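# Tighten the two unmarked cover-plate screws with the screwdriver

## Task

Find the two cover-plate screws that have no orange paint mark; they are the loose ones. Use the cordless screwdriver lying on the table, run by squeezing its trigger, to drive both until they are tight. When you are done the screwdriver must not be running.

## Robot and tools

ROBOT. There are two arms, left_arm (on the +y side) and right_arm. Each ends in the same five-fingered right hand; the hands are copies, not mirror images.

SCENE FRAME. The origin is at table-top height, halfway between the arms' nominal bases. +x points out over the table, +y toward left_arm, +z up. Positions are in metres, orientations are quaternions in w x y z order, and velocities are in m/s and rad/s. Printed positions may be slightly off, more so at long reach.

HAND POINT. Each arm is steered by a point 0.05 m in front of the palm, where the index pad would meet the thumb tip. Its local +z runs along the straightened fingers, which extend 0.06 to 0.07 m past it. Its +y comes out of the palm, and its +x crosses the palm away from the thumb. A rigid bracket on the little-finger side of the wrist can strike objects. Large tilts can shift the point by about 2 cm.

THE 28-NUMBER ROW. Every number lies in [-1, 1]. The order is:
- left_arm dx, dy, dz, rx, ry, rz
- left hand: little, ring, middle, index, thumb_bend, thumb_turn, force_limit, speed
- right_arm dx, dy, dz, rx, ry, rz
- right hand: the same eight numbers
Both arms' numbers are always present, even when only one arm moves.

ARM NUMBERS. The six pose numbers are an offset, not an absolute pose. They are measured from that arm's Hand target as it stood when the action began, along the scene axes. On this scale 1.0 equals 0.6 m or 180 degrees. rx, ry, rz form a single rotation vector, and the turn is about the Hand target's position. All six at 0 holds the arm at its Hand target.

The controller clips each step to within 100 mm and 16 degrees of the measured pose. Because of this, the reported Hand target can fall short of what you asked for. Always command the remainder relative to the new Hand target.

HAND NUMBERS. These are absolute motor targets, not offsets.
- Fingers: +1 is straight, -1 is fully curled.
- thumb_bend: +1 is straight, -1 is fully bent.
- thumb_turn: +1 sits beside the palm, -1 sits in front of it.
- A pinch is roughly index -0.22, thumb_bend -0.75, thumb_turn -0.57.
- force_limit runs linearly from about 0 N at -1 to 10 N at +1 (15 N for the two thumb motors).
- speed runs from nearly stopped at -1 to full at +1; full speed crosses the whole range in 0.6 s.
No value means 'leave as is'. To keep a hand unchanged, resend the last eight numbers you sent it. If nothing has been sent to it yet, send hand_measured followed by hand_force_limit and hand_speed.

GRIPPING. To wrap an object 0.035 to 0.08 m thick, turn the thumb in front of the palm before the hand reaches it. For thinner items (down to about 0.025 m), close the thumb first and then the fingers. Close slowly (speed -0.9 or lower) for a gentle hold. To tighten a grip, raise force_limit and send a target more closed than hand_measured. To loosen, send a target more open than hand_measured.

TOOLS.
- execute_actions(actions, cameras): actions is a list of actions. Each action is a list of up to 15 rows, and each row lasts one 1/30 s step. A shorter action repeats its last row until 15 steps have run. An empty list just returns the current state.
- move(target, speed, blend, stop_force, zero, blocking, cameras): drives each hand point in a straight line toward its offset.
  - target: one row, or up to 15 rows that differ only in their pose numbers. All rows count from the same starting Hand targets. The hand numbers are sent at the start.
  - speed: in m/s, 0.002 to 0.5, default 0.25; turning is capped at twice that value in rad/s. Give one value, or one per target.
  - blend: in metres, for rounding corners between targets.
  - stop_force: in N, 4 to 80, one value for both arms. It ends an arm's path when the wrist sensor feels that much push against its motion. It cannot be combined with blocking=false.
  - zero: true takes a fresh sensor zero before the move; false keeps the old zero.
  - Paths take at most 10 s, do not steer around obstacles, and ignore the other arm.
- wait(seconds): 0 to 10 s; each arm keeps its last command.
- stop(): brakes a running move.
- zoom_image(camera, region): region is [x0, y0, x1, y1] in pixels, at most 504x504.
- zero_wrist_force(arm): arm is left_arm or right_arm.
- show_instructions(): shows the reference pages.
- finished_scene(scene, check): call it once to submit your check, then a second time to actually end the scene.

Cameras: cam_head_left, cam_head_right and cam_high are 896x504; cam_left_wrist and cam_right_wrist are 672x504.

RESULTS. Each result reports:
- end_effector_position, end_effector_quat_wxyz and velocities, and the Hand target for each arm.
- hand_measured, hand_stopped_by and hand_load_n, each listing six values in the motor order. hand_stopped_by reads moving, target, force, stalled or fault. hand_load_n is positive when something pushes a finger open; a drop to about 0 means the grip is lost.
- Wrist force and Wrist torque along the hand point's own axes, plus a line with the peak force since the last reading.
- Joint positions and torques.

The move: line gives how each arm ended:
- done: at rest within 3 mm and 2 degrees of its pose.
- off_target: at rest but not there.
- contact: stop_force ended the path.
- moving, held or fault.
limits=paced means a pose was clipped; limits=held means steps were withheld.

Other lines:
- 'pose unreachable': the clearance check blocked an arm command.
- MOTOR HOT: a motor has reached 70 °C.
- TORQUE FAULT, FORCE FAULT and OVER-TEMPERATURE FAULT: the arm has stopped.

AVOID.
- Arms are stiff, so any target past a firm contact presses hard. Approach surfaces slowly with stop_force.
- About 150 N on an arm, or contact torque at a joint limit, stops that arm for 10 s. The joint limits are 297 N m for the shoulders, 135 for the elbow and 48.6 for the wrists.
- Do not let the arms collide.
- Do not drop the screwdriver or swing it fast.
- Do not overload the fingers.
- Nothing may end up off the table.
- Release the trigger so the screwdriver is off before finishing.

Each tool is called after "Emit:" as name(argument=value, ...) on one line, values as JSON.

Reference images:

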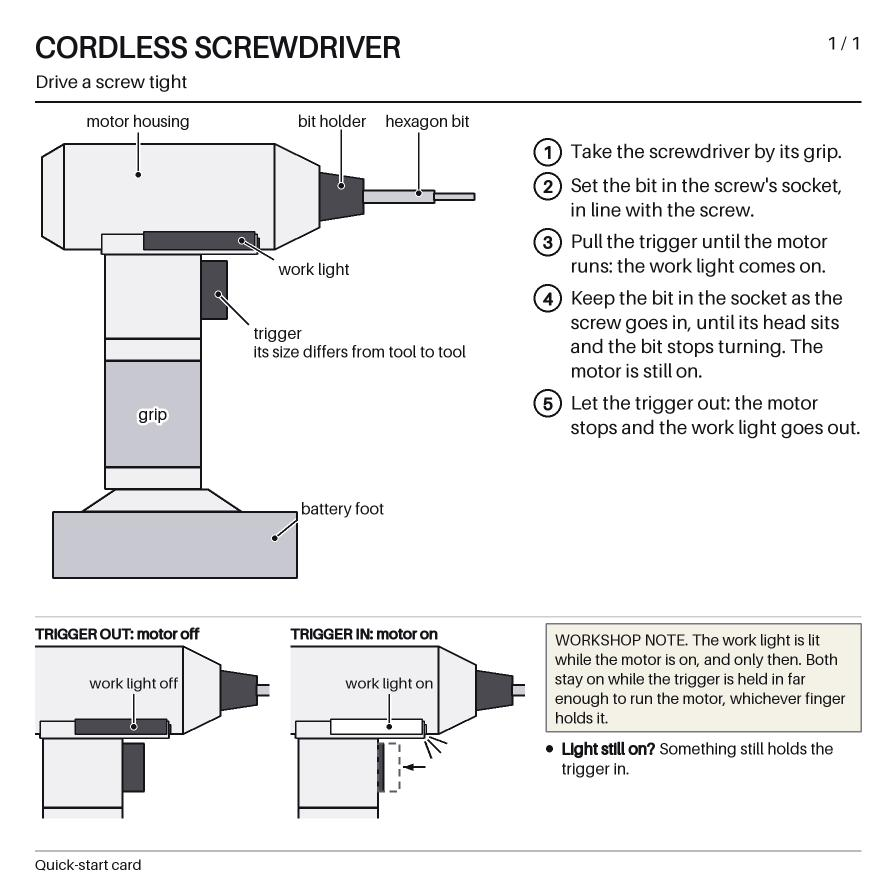

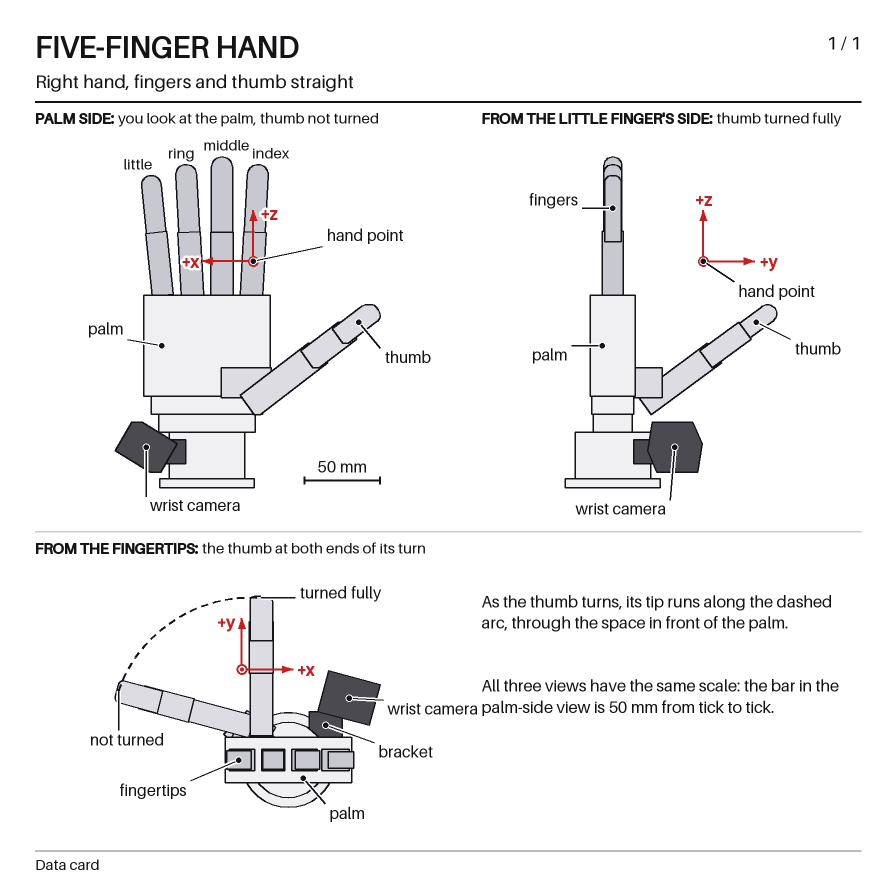

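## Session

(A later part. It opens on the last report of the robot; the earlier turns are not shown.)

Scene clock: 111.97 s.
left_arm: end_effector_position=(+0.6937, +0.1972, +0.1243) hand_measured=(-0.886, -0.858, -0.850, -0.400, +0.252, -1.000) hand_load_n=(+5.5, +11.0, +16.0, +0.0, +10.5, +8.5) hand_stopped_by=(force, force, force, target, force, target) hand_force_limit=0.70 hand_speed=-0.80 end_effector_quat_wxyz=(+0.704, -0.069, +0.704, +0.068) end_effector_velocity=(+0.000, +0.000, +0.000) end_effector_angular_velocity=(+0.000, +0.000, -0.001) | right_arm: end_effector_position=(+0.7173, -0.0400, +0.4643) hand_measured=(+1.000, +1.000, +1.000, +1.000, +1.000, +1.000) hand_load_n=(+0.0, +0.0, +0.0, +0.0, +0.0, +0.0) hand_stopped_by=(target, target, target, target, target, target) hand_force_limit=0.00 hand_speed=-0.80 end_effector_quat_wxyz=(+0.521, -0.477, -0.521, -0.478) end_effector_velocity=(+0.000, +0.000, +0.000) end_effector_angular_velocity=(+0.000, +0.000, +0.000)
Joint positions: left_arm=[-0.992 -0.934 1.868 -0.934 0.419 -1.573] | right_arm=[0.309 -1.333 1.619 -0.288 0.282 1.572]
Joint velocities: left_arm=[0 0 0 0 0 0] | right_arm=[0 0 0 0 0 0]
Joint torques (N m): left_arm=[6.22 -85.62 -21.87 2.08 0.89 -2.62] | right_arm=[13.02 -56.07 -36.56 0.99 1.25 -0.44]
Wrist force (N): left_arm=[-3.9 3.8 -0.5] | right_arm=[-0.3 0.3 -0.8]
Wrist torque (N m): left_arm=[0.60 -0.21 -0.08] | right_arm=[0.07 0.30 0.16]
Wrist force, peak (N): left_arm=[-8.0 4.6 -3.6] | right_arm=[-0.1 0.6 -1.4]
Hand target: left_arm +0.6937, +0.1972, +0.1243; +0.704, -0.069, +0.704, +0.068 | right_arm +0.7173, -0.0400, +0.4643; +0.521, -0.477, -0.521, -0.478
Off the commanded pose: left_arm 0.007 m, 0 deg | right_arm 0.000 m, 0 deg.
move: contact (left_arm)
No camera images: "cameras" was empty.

Emit:
move(target=[0,0,0,0,0,0,-0.5,-0.5,-0.5,0,0.5,-1,0.5,-0.8,0,0,0,0,0,0,1,1,1,1,1,1,0,-0.8], speed=0.02, cameras=["cam_left_wrist"])

Emit:
move(target=[0,0,0,0,0,0,1,1,1,1,1,-1,0.5,-0.6,0,0,0,0,0,0,1,1,1,1,1,1,0,-0.8], speed=0.02)

Emit:
zoom_image(camera="cam_right_wrist", region=[170, 260, 400, 400])

Scene clock: 114.70 s.
left_arm: end_effector_position=(+0.6937, +0.1972, +0.1243) hand_measured=(-0.500, -0.500, -0.500, +0.000, +0.500, -1.000) hand_load_n=(+0.0, +0.0, +0.0, +0.0, +0.0, +0.0) hand_stopped_by=(target, target, target, target, target, target) hand_force_limit=0.50 hand_speed=-0.80 end_effector_quat_wxyz=(+0.704, -0.069, +0.704, +0.068) end_effector_velocity=(+0.000, +0.000, +0.000) end_effector_angular_velocity=(+0.001, +0.000, +0.000) | right_arm: end_effector_position=(+0.7173, -0.0400, +0.4643) hand_measured=(+1.000, +1.000, +1.000, +1.000, +1.000, +1.000) hand_load_n=(+0.0, +0.0, +0.0, +0.0, +0.5, +0.0) hand_stopped_by=(target, target, target, target, target, target) hand_force_limit=0.00 hand_speed=-0.80 end_effector_quat_wxyz=(+0.521, -0.477, -0.521, -0.478) end_effector_velocity=(+0.000, +0.000, +0.001) end_effector_angular_velocity=(+0.000, -0.001, +0.000)
Joint positions: left_arm=[-0.992 -0.934 1.868 -0.934 0.419 -1.573] | right_arm=[0.309 -1.333 1.619 -0.288 0.282 1.572]
Joint velocities: left_arm=[0 0 0 0 0 0.001] | right_arm=[0 -0.001 0 0 0 0]
Joint torques (N m): left_arm=[1.57 -85.99 -21.9 -0.61 1.79 -2.04] | right_arm=[12.08 -55.66 -37.46 1.03 1.27 -0.4]
Wrist force (N): left_arm=[-0.7 3.3 -0.5] | right_arm=[-0.2 0.5 -0.9]
Wrist torque (N m): left_arm=[0.58 0.22 -0.08] | right_arm=[0.10 0.29 0.17]
Wrist force, peak (N): left_arm=[-3.5 4.0 -0.3] | right_arm=[-0.2 0.8 -1.1]
Hand target: left_arm +0.6937, +0.1972, +0.1243; +0.704, -0.069, +0.704, +0.068 | right_arm +0.7173, -0.0400, +0.4643; +0.521, -0.477, -0.521, -0.478
Off the commanded pose: left_arm 0.000 m, 0 deg | right_arm 0.000 m, 0 deg.
move: done
Images, in order (width x height): cam_left_wrist 672x504.

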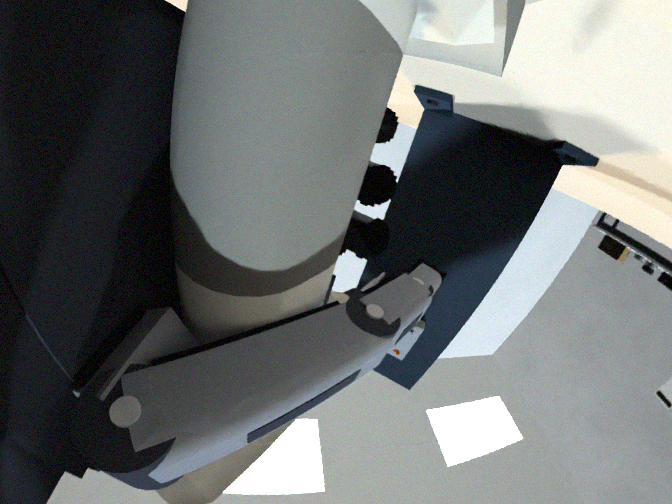

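Scene clock: 117.23 s.
left_arm: end_effector_position=(+0.6937, +0.1972, +0.1243) hand_measured=(+1.000, +1.000, +1.000, +1.000, +1.000, -1.000) hand_load_n=(+0.0, +0.0, +0.0, +0.0, +0.0, +0.0) hand_stopped_by=(target, target, target, target, target, target) hand_force_limit=0.50 hand_speed=-0.60 end_effector_quat_wxyz=(+0.704, -0.069, +0.704, +0.068) end_effector_velocity=(+0.000, +0.000, +0.000) end_effector_angular_velocity=(+0.001, +0.000, +0.000) | right_arm: end_effector_position=(+0.7173, -0.0400, +0.4643) hand_measured=(+1.000, +1.000, +1.000, +1.000, +1.000, +1.000) hand_load_n=(+0.0, +0.0, +0.0, +0.0, +0.0, +0.0) hand_stopped_by=(target, target, target, target, target, target) hand_force_limit=0.00 hand_speed=-0.80 end_effector_quat_wxyz=(+0.521, -0.477, -0.521, -0.478) end_effector_velocity=(+0.000, +0.000, +0.001) end_effector_angular_velocity=(+0.001, -0.002, +0.001)
Joint positions: left_arm=[-0.992 -0.934 1.868 -0.934 0.419 -1.573] | right_arm=[0.309 -1.333 1.619 -0.288 0.282 1.572]
Joint velocities: left_arm=[0 0 0 0 0 0.001] | right_arm=[0 -0.001 0 -0.002 -0.001 0]
Joint torques (N m): left_arm=[5.55 -81.69 -22.33 -2.76 1.48 -0.39] | right_arm=[10.85 -57.29 -37.98 0.73 1.28 -0.4]
Wrist force (N): left_arm=[-0.6 3.0 -0.6] | right_arm=[0.1 0.4 -0.8]
Wrist torque (N m): left_arm=[0.56 0.22 -0.06] | right_arm=[0.07 0.23 0.18]
Wrist force, peak (N): left_arm=[-0.6 3.5 -0.5] | right_arm=[0.2 0.6 -1.4]
Hand target: left_arm +0.6937, +0.1972, +0.1243; +0.704, -0.069, +0.704, +0.068 | right_arm +0.7173, -0.0400, +0.4643; +0.521, -0.477, -0.521, -0.478
Off the commanded pose: left_arm 0.000 m, 0 deg | right_arm 0.000 m, 0 deg.
move: done

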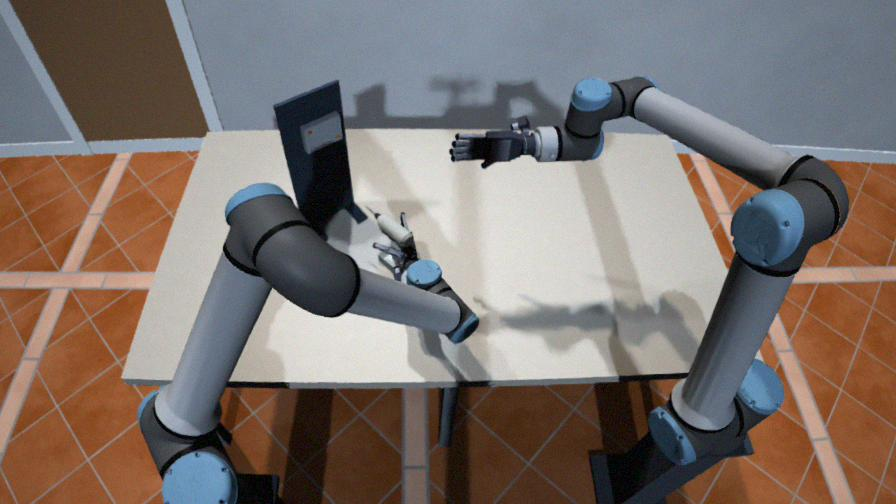

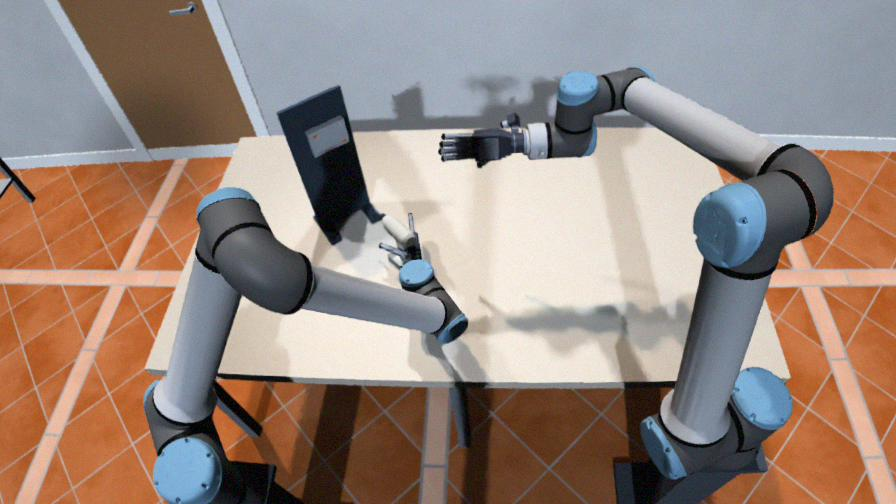

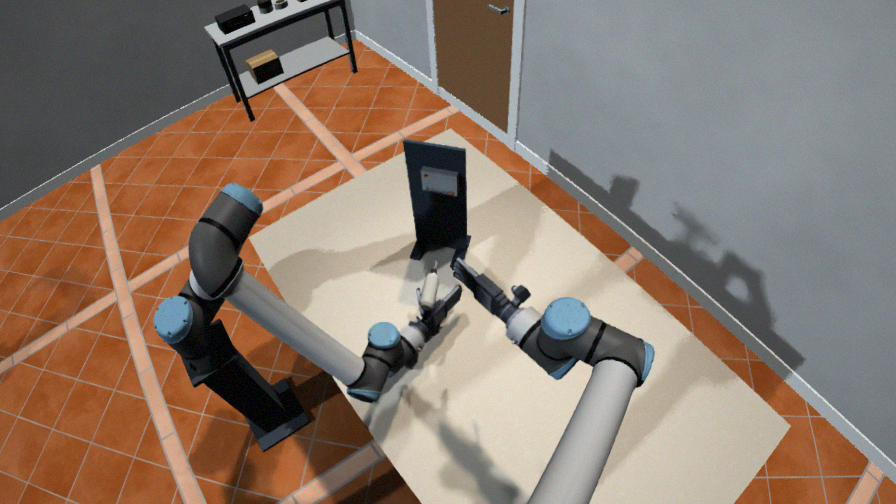

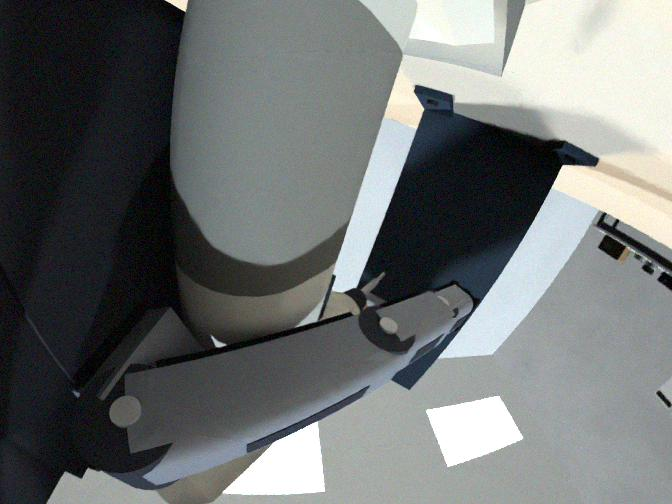

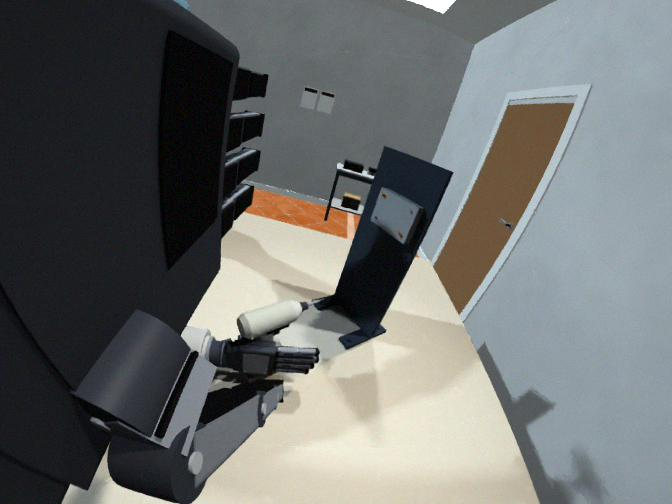

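Scaled by 2.191 from the camera's 672x504 image, which has a finer 960x720 frame.

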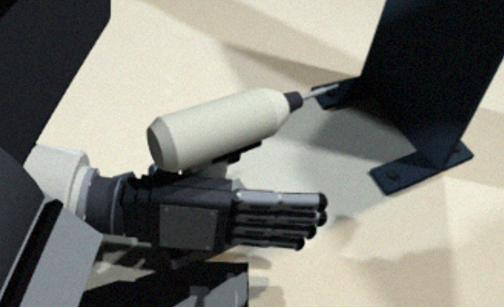

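Emit:
move(target=[[0.0016,-0.0082,0,0,0,0,1,1,1,1,1,-1,0.5,-0.6,0,0,0,0,0,0,1,1,1,1,1,1,0,-0.8],[-0.243,-0.056,0,0,0,0,1,1,1,1,1,-1,0.5,-0.6,0,0,0,0,0,0,1,1,1,1,1,1,0,-0.8],[-0.33,-0.07,0.2,0,0,0,1,1,1,1,1,-1,0.5,-0.6,0,0,0,0,0,0,1,1,1,1,1,1,0,-0.8]], speed=[0.03,0.08,0.15])

Emit:
zoom_image(camera="cam_right_wrist", region=[170, 160, 450, 400])

Emit:
zoom_image(camera="cam_right_wrist", region=[365, 180, 435, 250])

Emit:
zoom_image(camera="cam_head_left", region=[270, 80, 470, 300])

Scene clock: 120.93 s.
left_arm: end_effector_position=(+0.4956, +0.1551, +0.2445) hand_measured=(+1.000, +1.000, +1.000, +1.000, +1.000, -1.000) hand_load_n=(+0.0, +0.0, +0.0, +0.0, +0.0, -0.5) hand_stopped_by=(target, target, target, target, target, target) hand_force_limit=0.50 hand_speed=-0.60 end_effector_quat_wxyz=(+0.704, -0.069, +0.704, +0.067) end_effector_velocity=(+0.000, +0.000, +0.001) end_effector_angular_velocity=(+0.001, +0.000, +0.000) | right_arm: end_effector_position=(+0.7173, -0.0400, +0.4643) hand_measured=(+1.000, +1.000, +1.000, +1.000, +1.000, +1.000) hand_load_n=(+0.0, +0.0, +0.0, +0.0, +0.0, +0.0) hand_stopped_by=(target, target, target, target, target, target) hand_force_limit=0.00 hand_speed=-0.80 end_effector_quat_wxyz=(+0.521, -0.477, -0.521, -0.478) end_effector_velocity=(+0.000, +0.000, -0.001) end_effector_angular_velocity=(+0.000, +0.000, +0.000)
Joint positions: left_arm=[-1.294 -1.214 2.042 -0.823 0.118 -1.578] | right_arm=[0.309 -1.333 1.619 -0.288 0.282 1.572]
Joint velocities: left_arm=[0 -0.001 0 0 0 0.002] | right_arm=[0 0.001 0 -0.001 0 0]
Joint torques (N m): left_arm=[4.82 -59.25 -40.94 2.78 2.14 -1.82] | right_arm=[9.14 -57.36 -38.51 0.53 1.39 -0.36]
Wrist force (N): left_arm=[-0.8 3.7 -0.5] | right_arm=[-0.1 0.5 -0.6]
Wrist torque (N m): left_arm=[0.61 0.25 -0.04] | right_arm=[0.07 0.26 0.18]
Wrist force, peak (N): left_arm=[-2.3 3.2 -1.4] | right_arm=[-0.1 1.0 -1.2]
Hand target: left_arm +0.4956, +0.1551, +0.2445; +0.704, -0.069, +0.704, +0.067 | right_arm +0.7173, -0.0400, +0.4643; +0.521, -0.477, -0.521, -0.478
Off the commanded pose: left_arm 0.000 m, 0 deg | right_arm 0.000 m, 0 deg.
move: done

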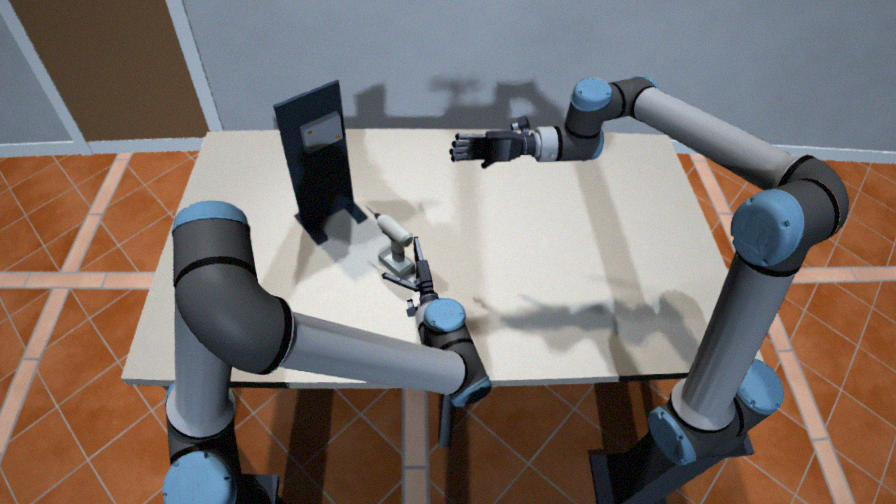

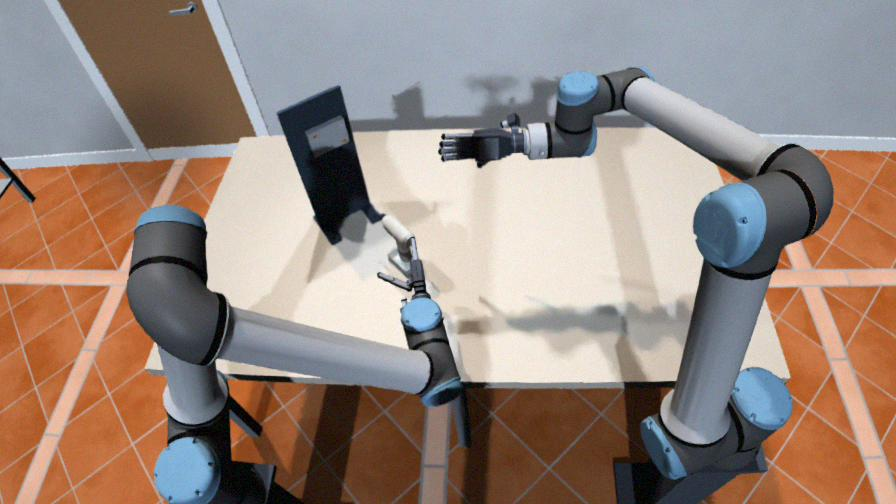

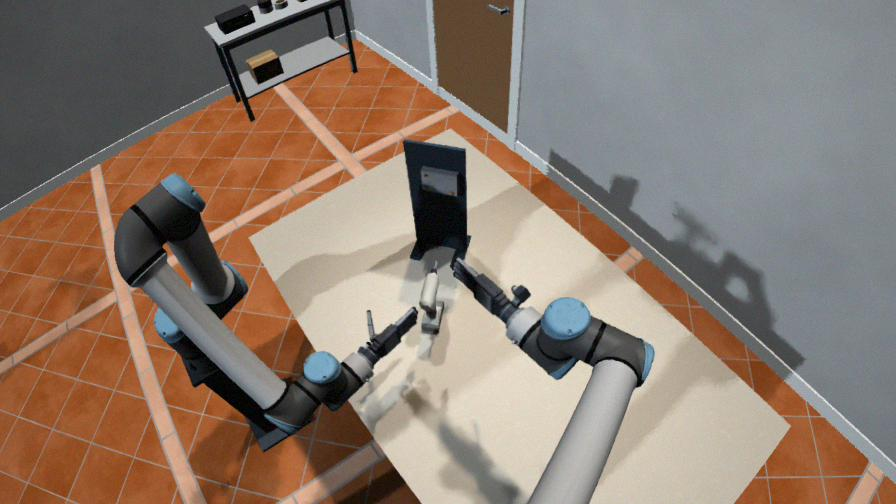

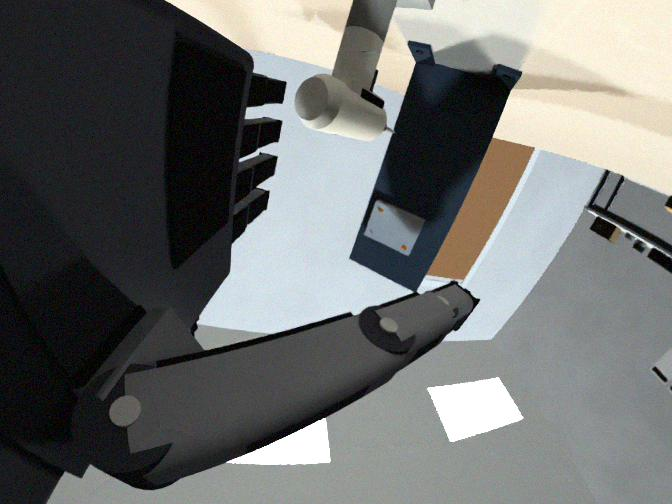

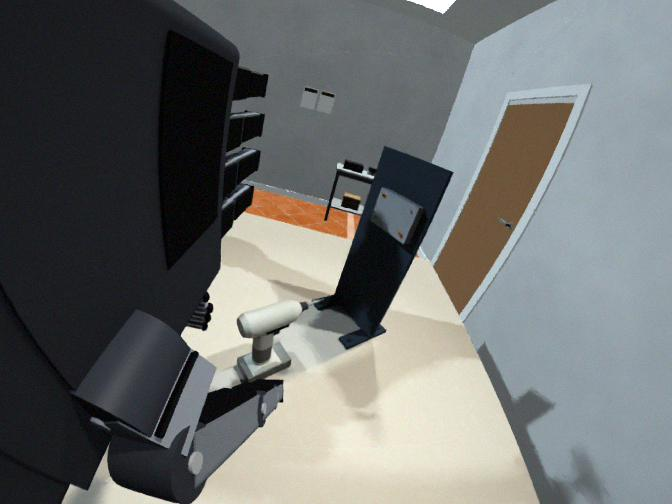

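Scaled by 1.800 from the camera's 672x504 image, which has a finer 960x720 frame.

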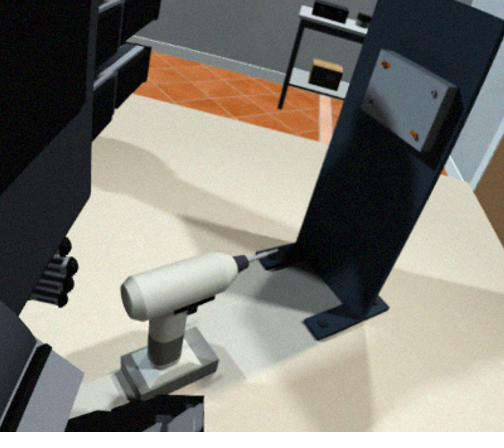

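Scaled by 7.200 from the camera's 672x504 image, which has a finer 960x720 frame.

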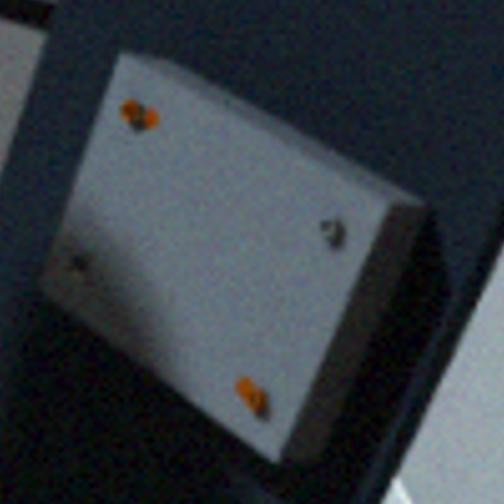

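Scaled by 2.291.

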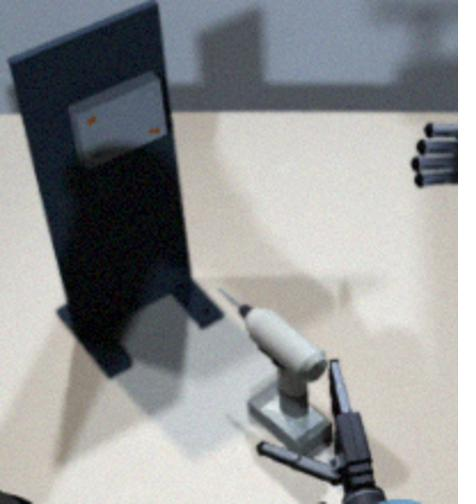

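Emit:
execute_actions(actions=[])

Scene clock: 121.50 s.
left_arm: end_effector_position=(+0.4956, +0.1551, +0.2445) hand_measured=(+1.000, +1.000, +1.000, +1.000, +1.000, -1.000) hand_load_n=(+0.0, +0.0, +0.0, +0.0, +0.0, +0.0) hand_stopped_by=(target, target, target, target, target, target) hand_force_limit=0.50 hand_speed=-0.60 end_effector_quat_wxyz=(+0.704, -0.069, +0.704, +0.067) end_effector_velocity=(+0.000, +0.000, +0.000) end_effector_angular_velocity=(-0.001, +0.000, +0.000) | right_arm: end_effector_position=(+0.7173, -0.0400, +0.4643) hand_measured=(+1.000, +1.000, +1.000, +1.000, +1.000, +1.000) hand_load_n=(+0.0, +0.0, +0.0, +0.0, +0.0, +0.0) hand_stopped_by=(target, target, target, target, target, target) hand_force_limit=0.00 hand_speed=-0.80 end_effector_quat_wxyz=(+0.521, -0.477, -0.521, -0.478) end_effector_velocity=(+0.000, +0.000, -0.002) end_effector_angular_velocity=(-0.001, +0.002, +0.000)
Joint positions: left_arm=[-1.294 -1.214 2.042 -0.823 0.118 -1.578] | right_arm=[0.309 -1.333 1.619 -0.288 0.282 1.572]
Joint velocities: left_arm=[0 0 0 0 0.001 -0.001] | right_arm=[0 0.002 0 0.001 0 0]
Joint torques (N m): left_arm=[6.7 -64.26 -39.45 -2.52 2.24 3.68] | right_arm=[8.78 -56.09 -38.63 0.52 1.47 -0.59]
Wrist force (N): left_arm=[-0.9 3.5 -0.7] | right_arm=[0.1 0.9 -0.9]
Wrist torque (N m): left_arm=[0.59 0.28 -0.05] | right_arm=[0.15 0.25 0.19]
Wrist force, peak (N): left_arm=[-1.0 3.8 -0.6] | right_arm=[0.0 0.7 -1.2]
Hand target: left_arm +0.4956, +0.1551, +0.2445; +0.704, -0.069, +0.704, +0.067 | right_arm +0.7173, -0.0400, +0.4643; +0.521, -0.477, -0.521, -0.478
Off the commanded pose: left_arm 0.000 m, 0 deg | right_arm 0.000 m, 0 deg.

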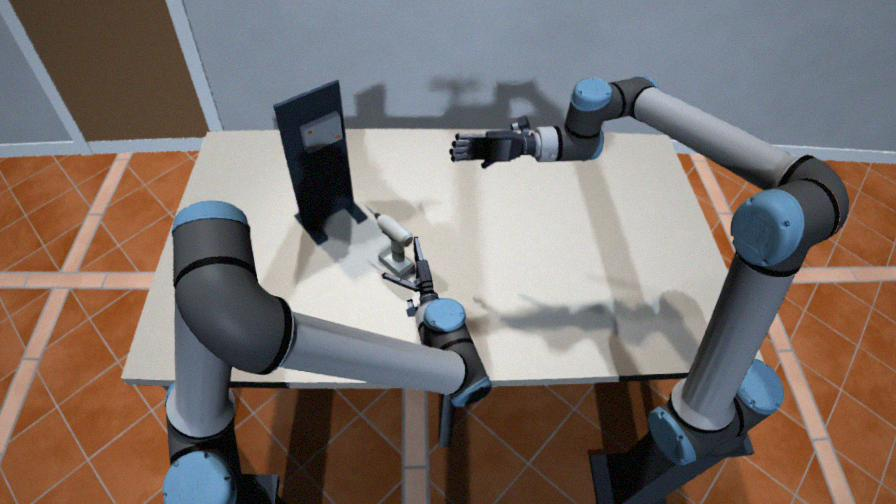

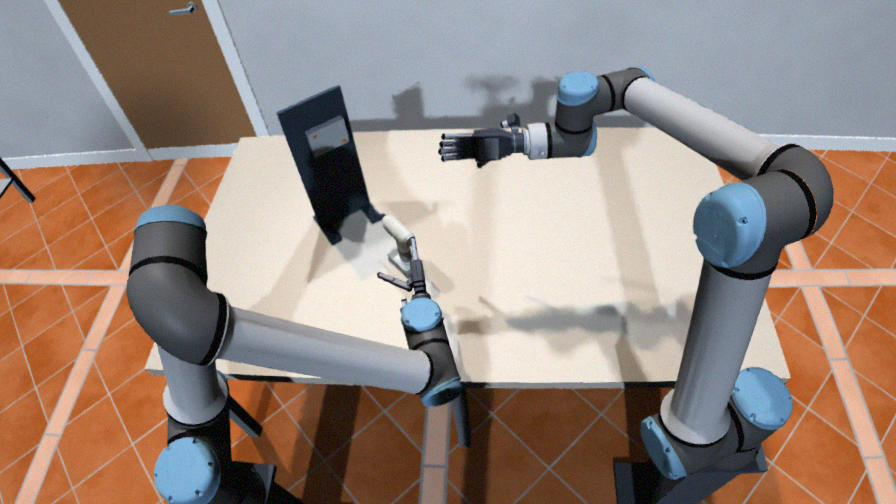

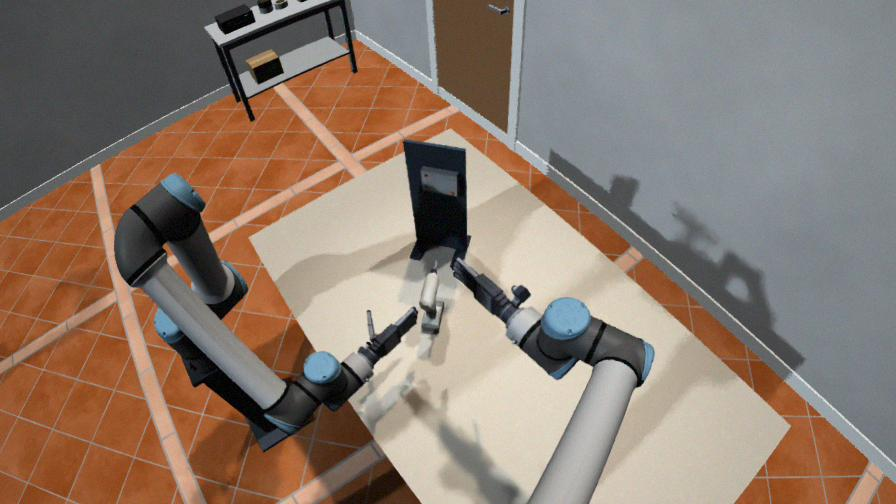

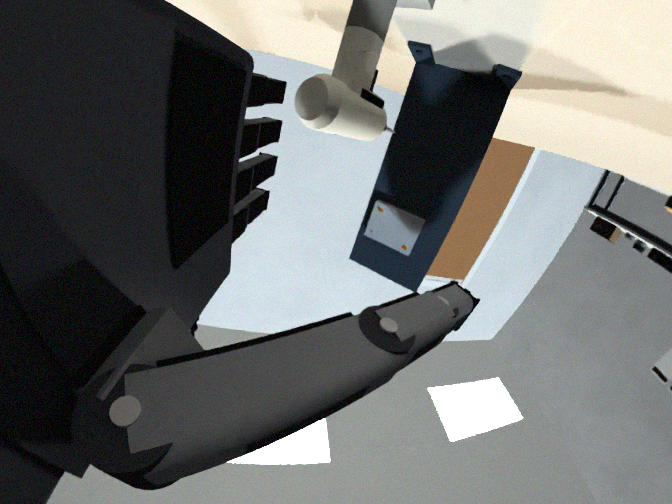

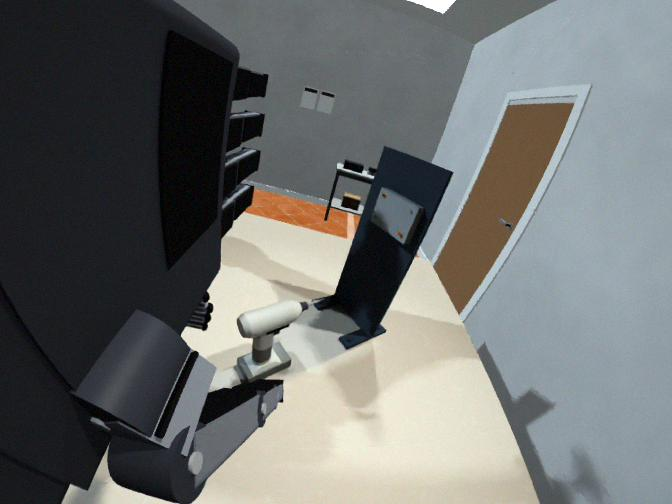

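Emit:
zoom_image(camera="cam_right_wrist", region=[220, 280, 360, 390])

Emit:
zoom_image(camera="cam_right_wrist", region=[360, 170, 440, 260])

Emit:
finished_scene(scene=1, check="Unmarked screws are BL and TR. Both were driven until the force stayed steady and the wrist torque showed the motor stalled (bit stopped) with light on; after backing out all four heads look equally seated. Trigger out, work light dark, tool stands on its foot on the table, hand open and clear. Possible miss: a screw a fraction of a turn short of tight, but the stall torque reaction was seen on both for >1 s.")

Scaled by 3.600 from the camera's 672x504 image, which has a finer 960x720 frame.

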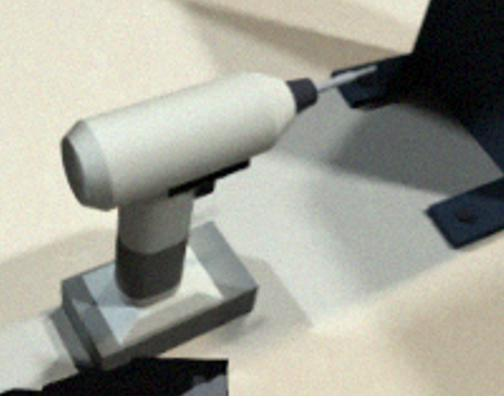

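Scaled by 5.600 from the camera's 672x504 image, which has a finer 960x720 frame.

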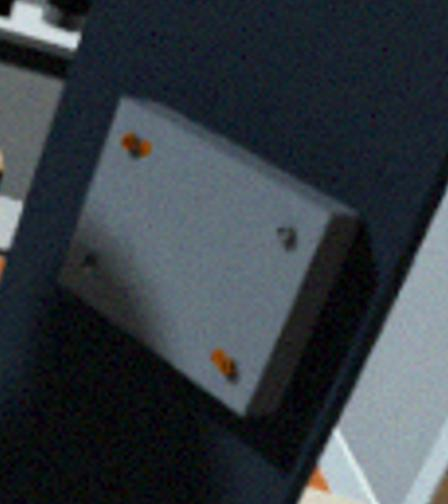

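This call ended nothing. Check each condition that your pictures could not show: look closer or test it, and mend what is not met. Then call finished_scene again.

Emit:
finished_scene(scene=1, check="BL and TR driven to stall and heads seated level with the orange-marked screws; light dark, trigger out, tool standing on the table.")

The scene is finished: the task was done.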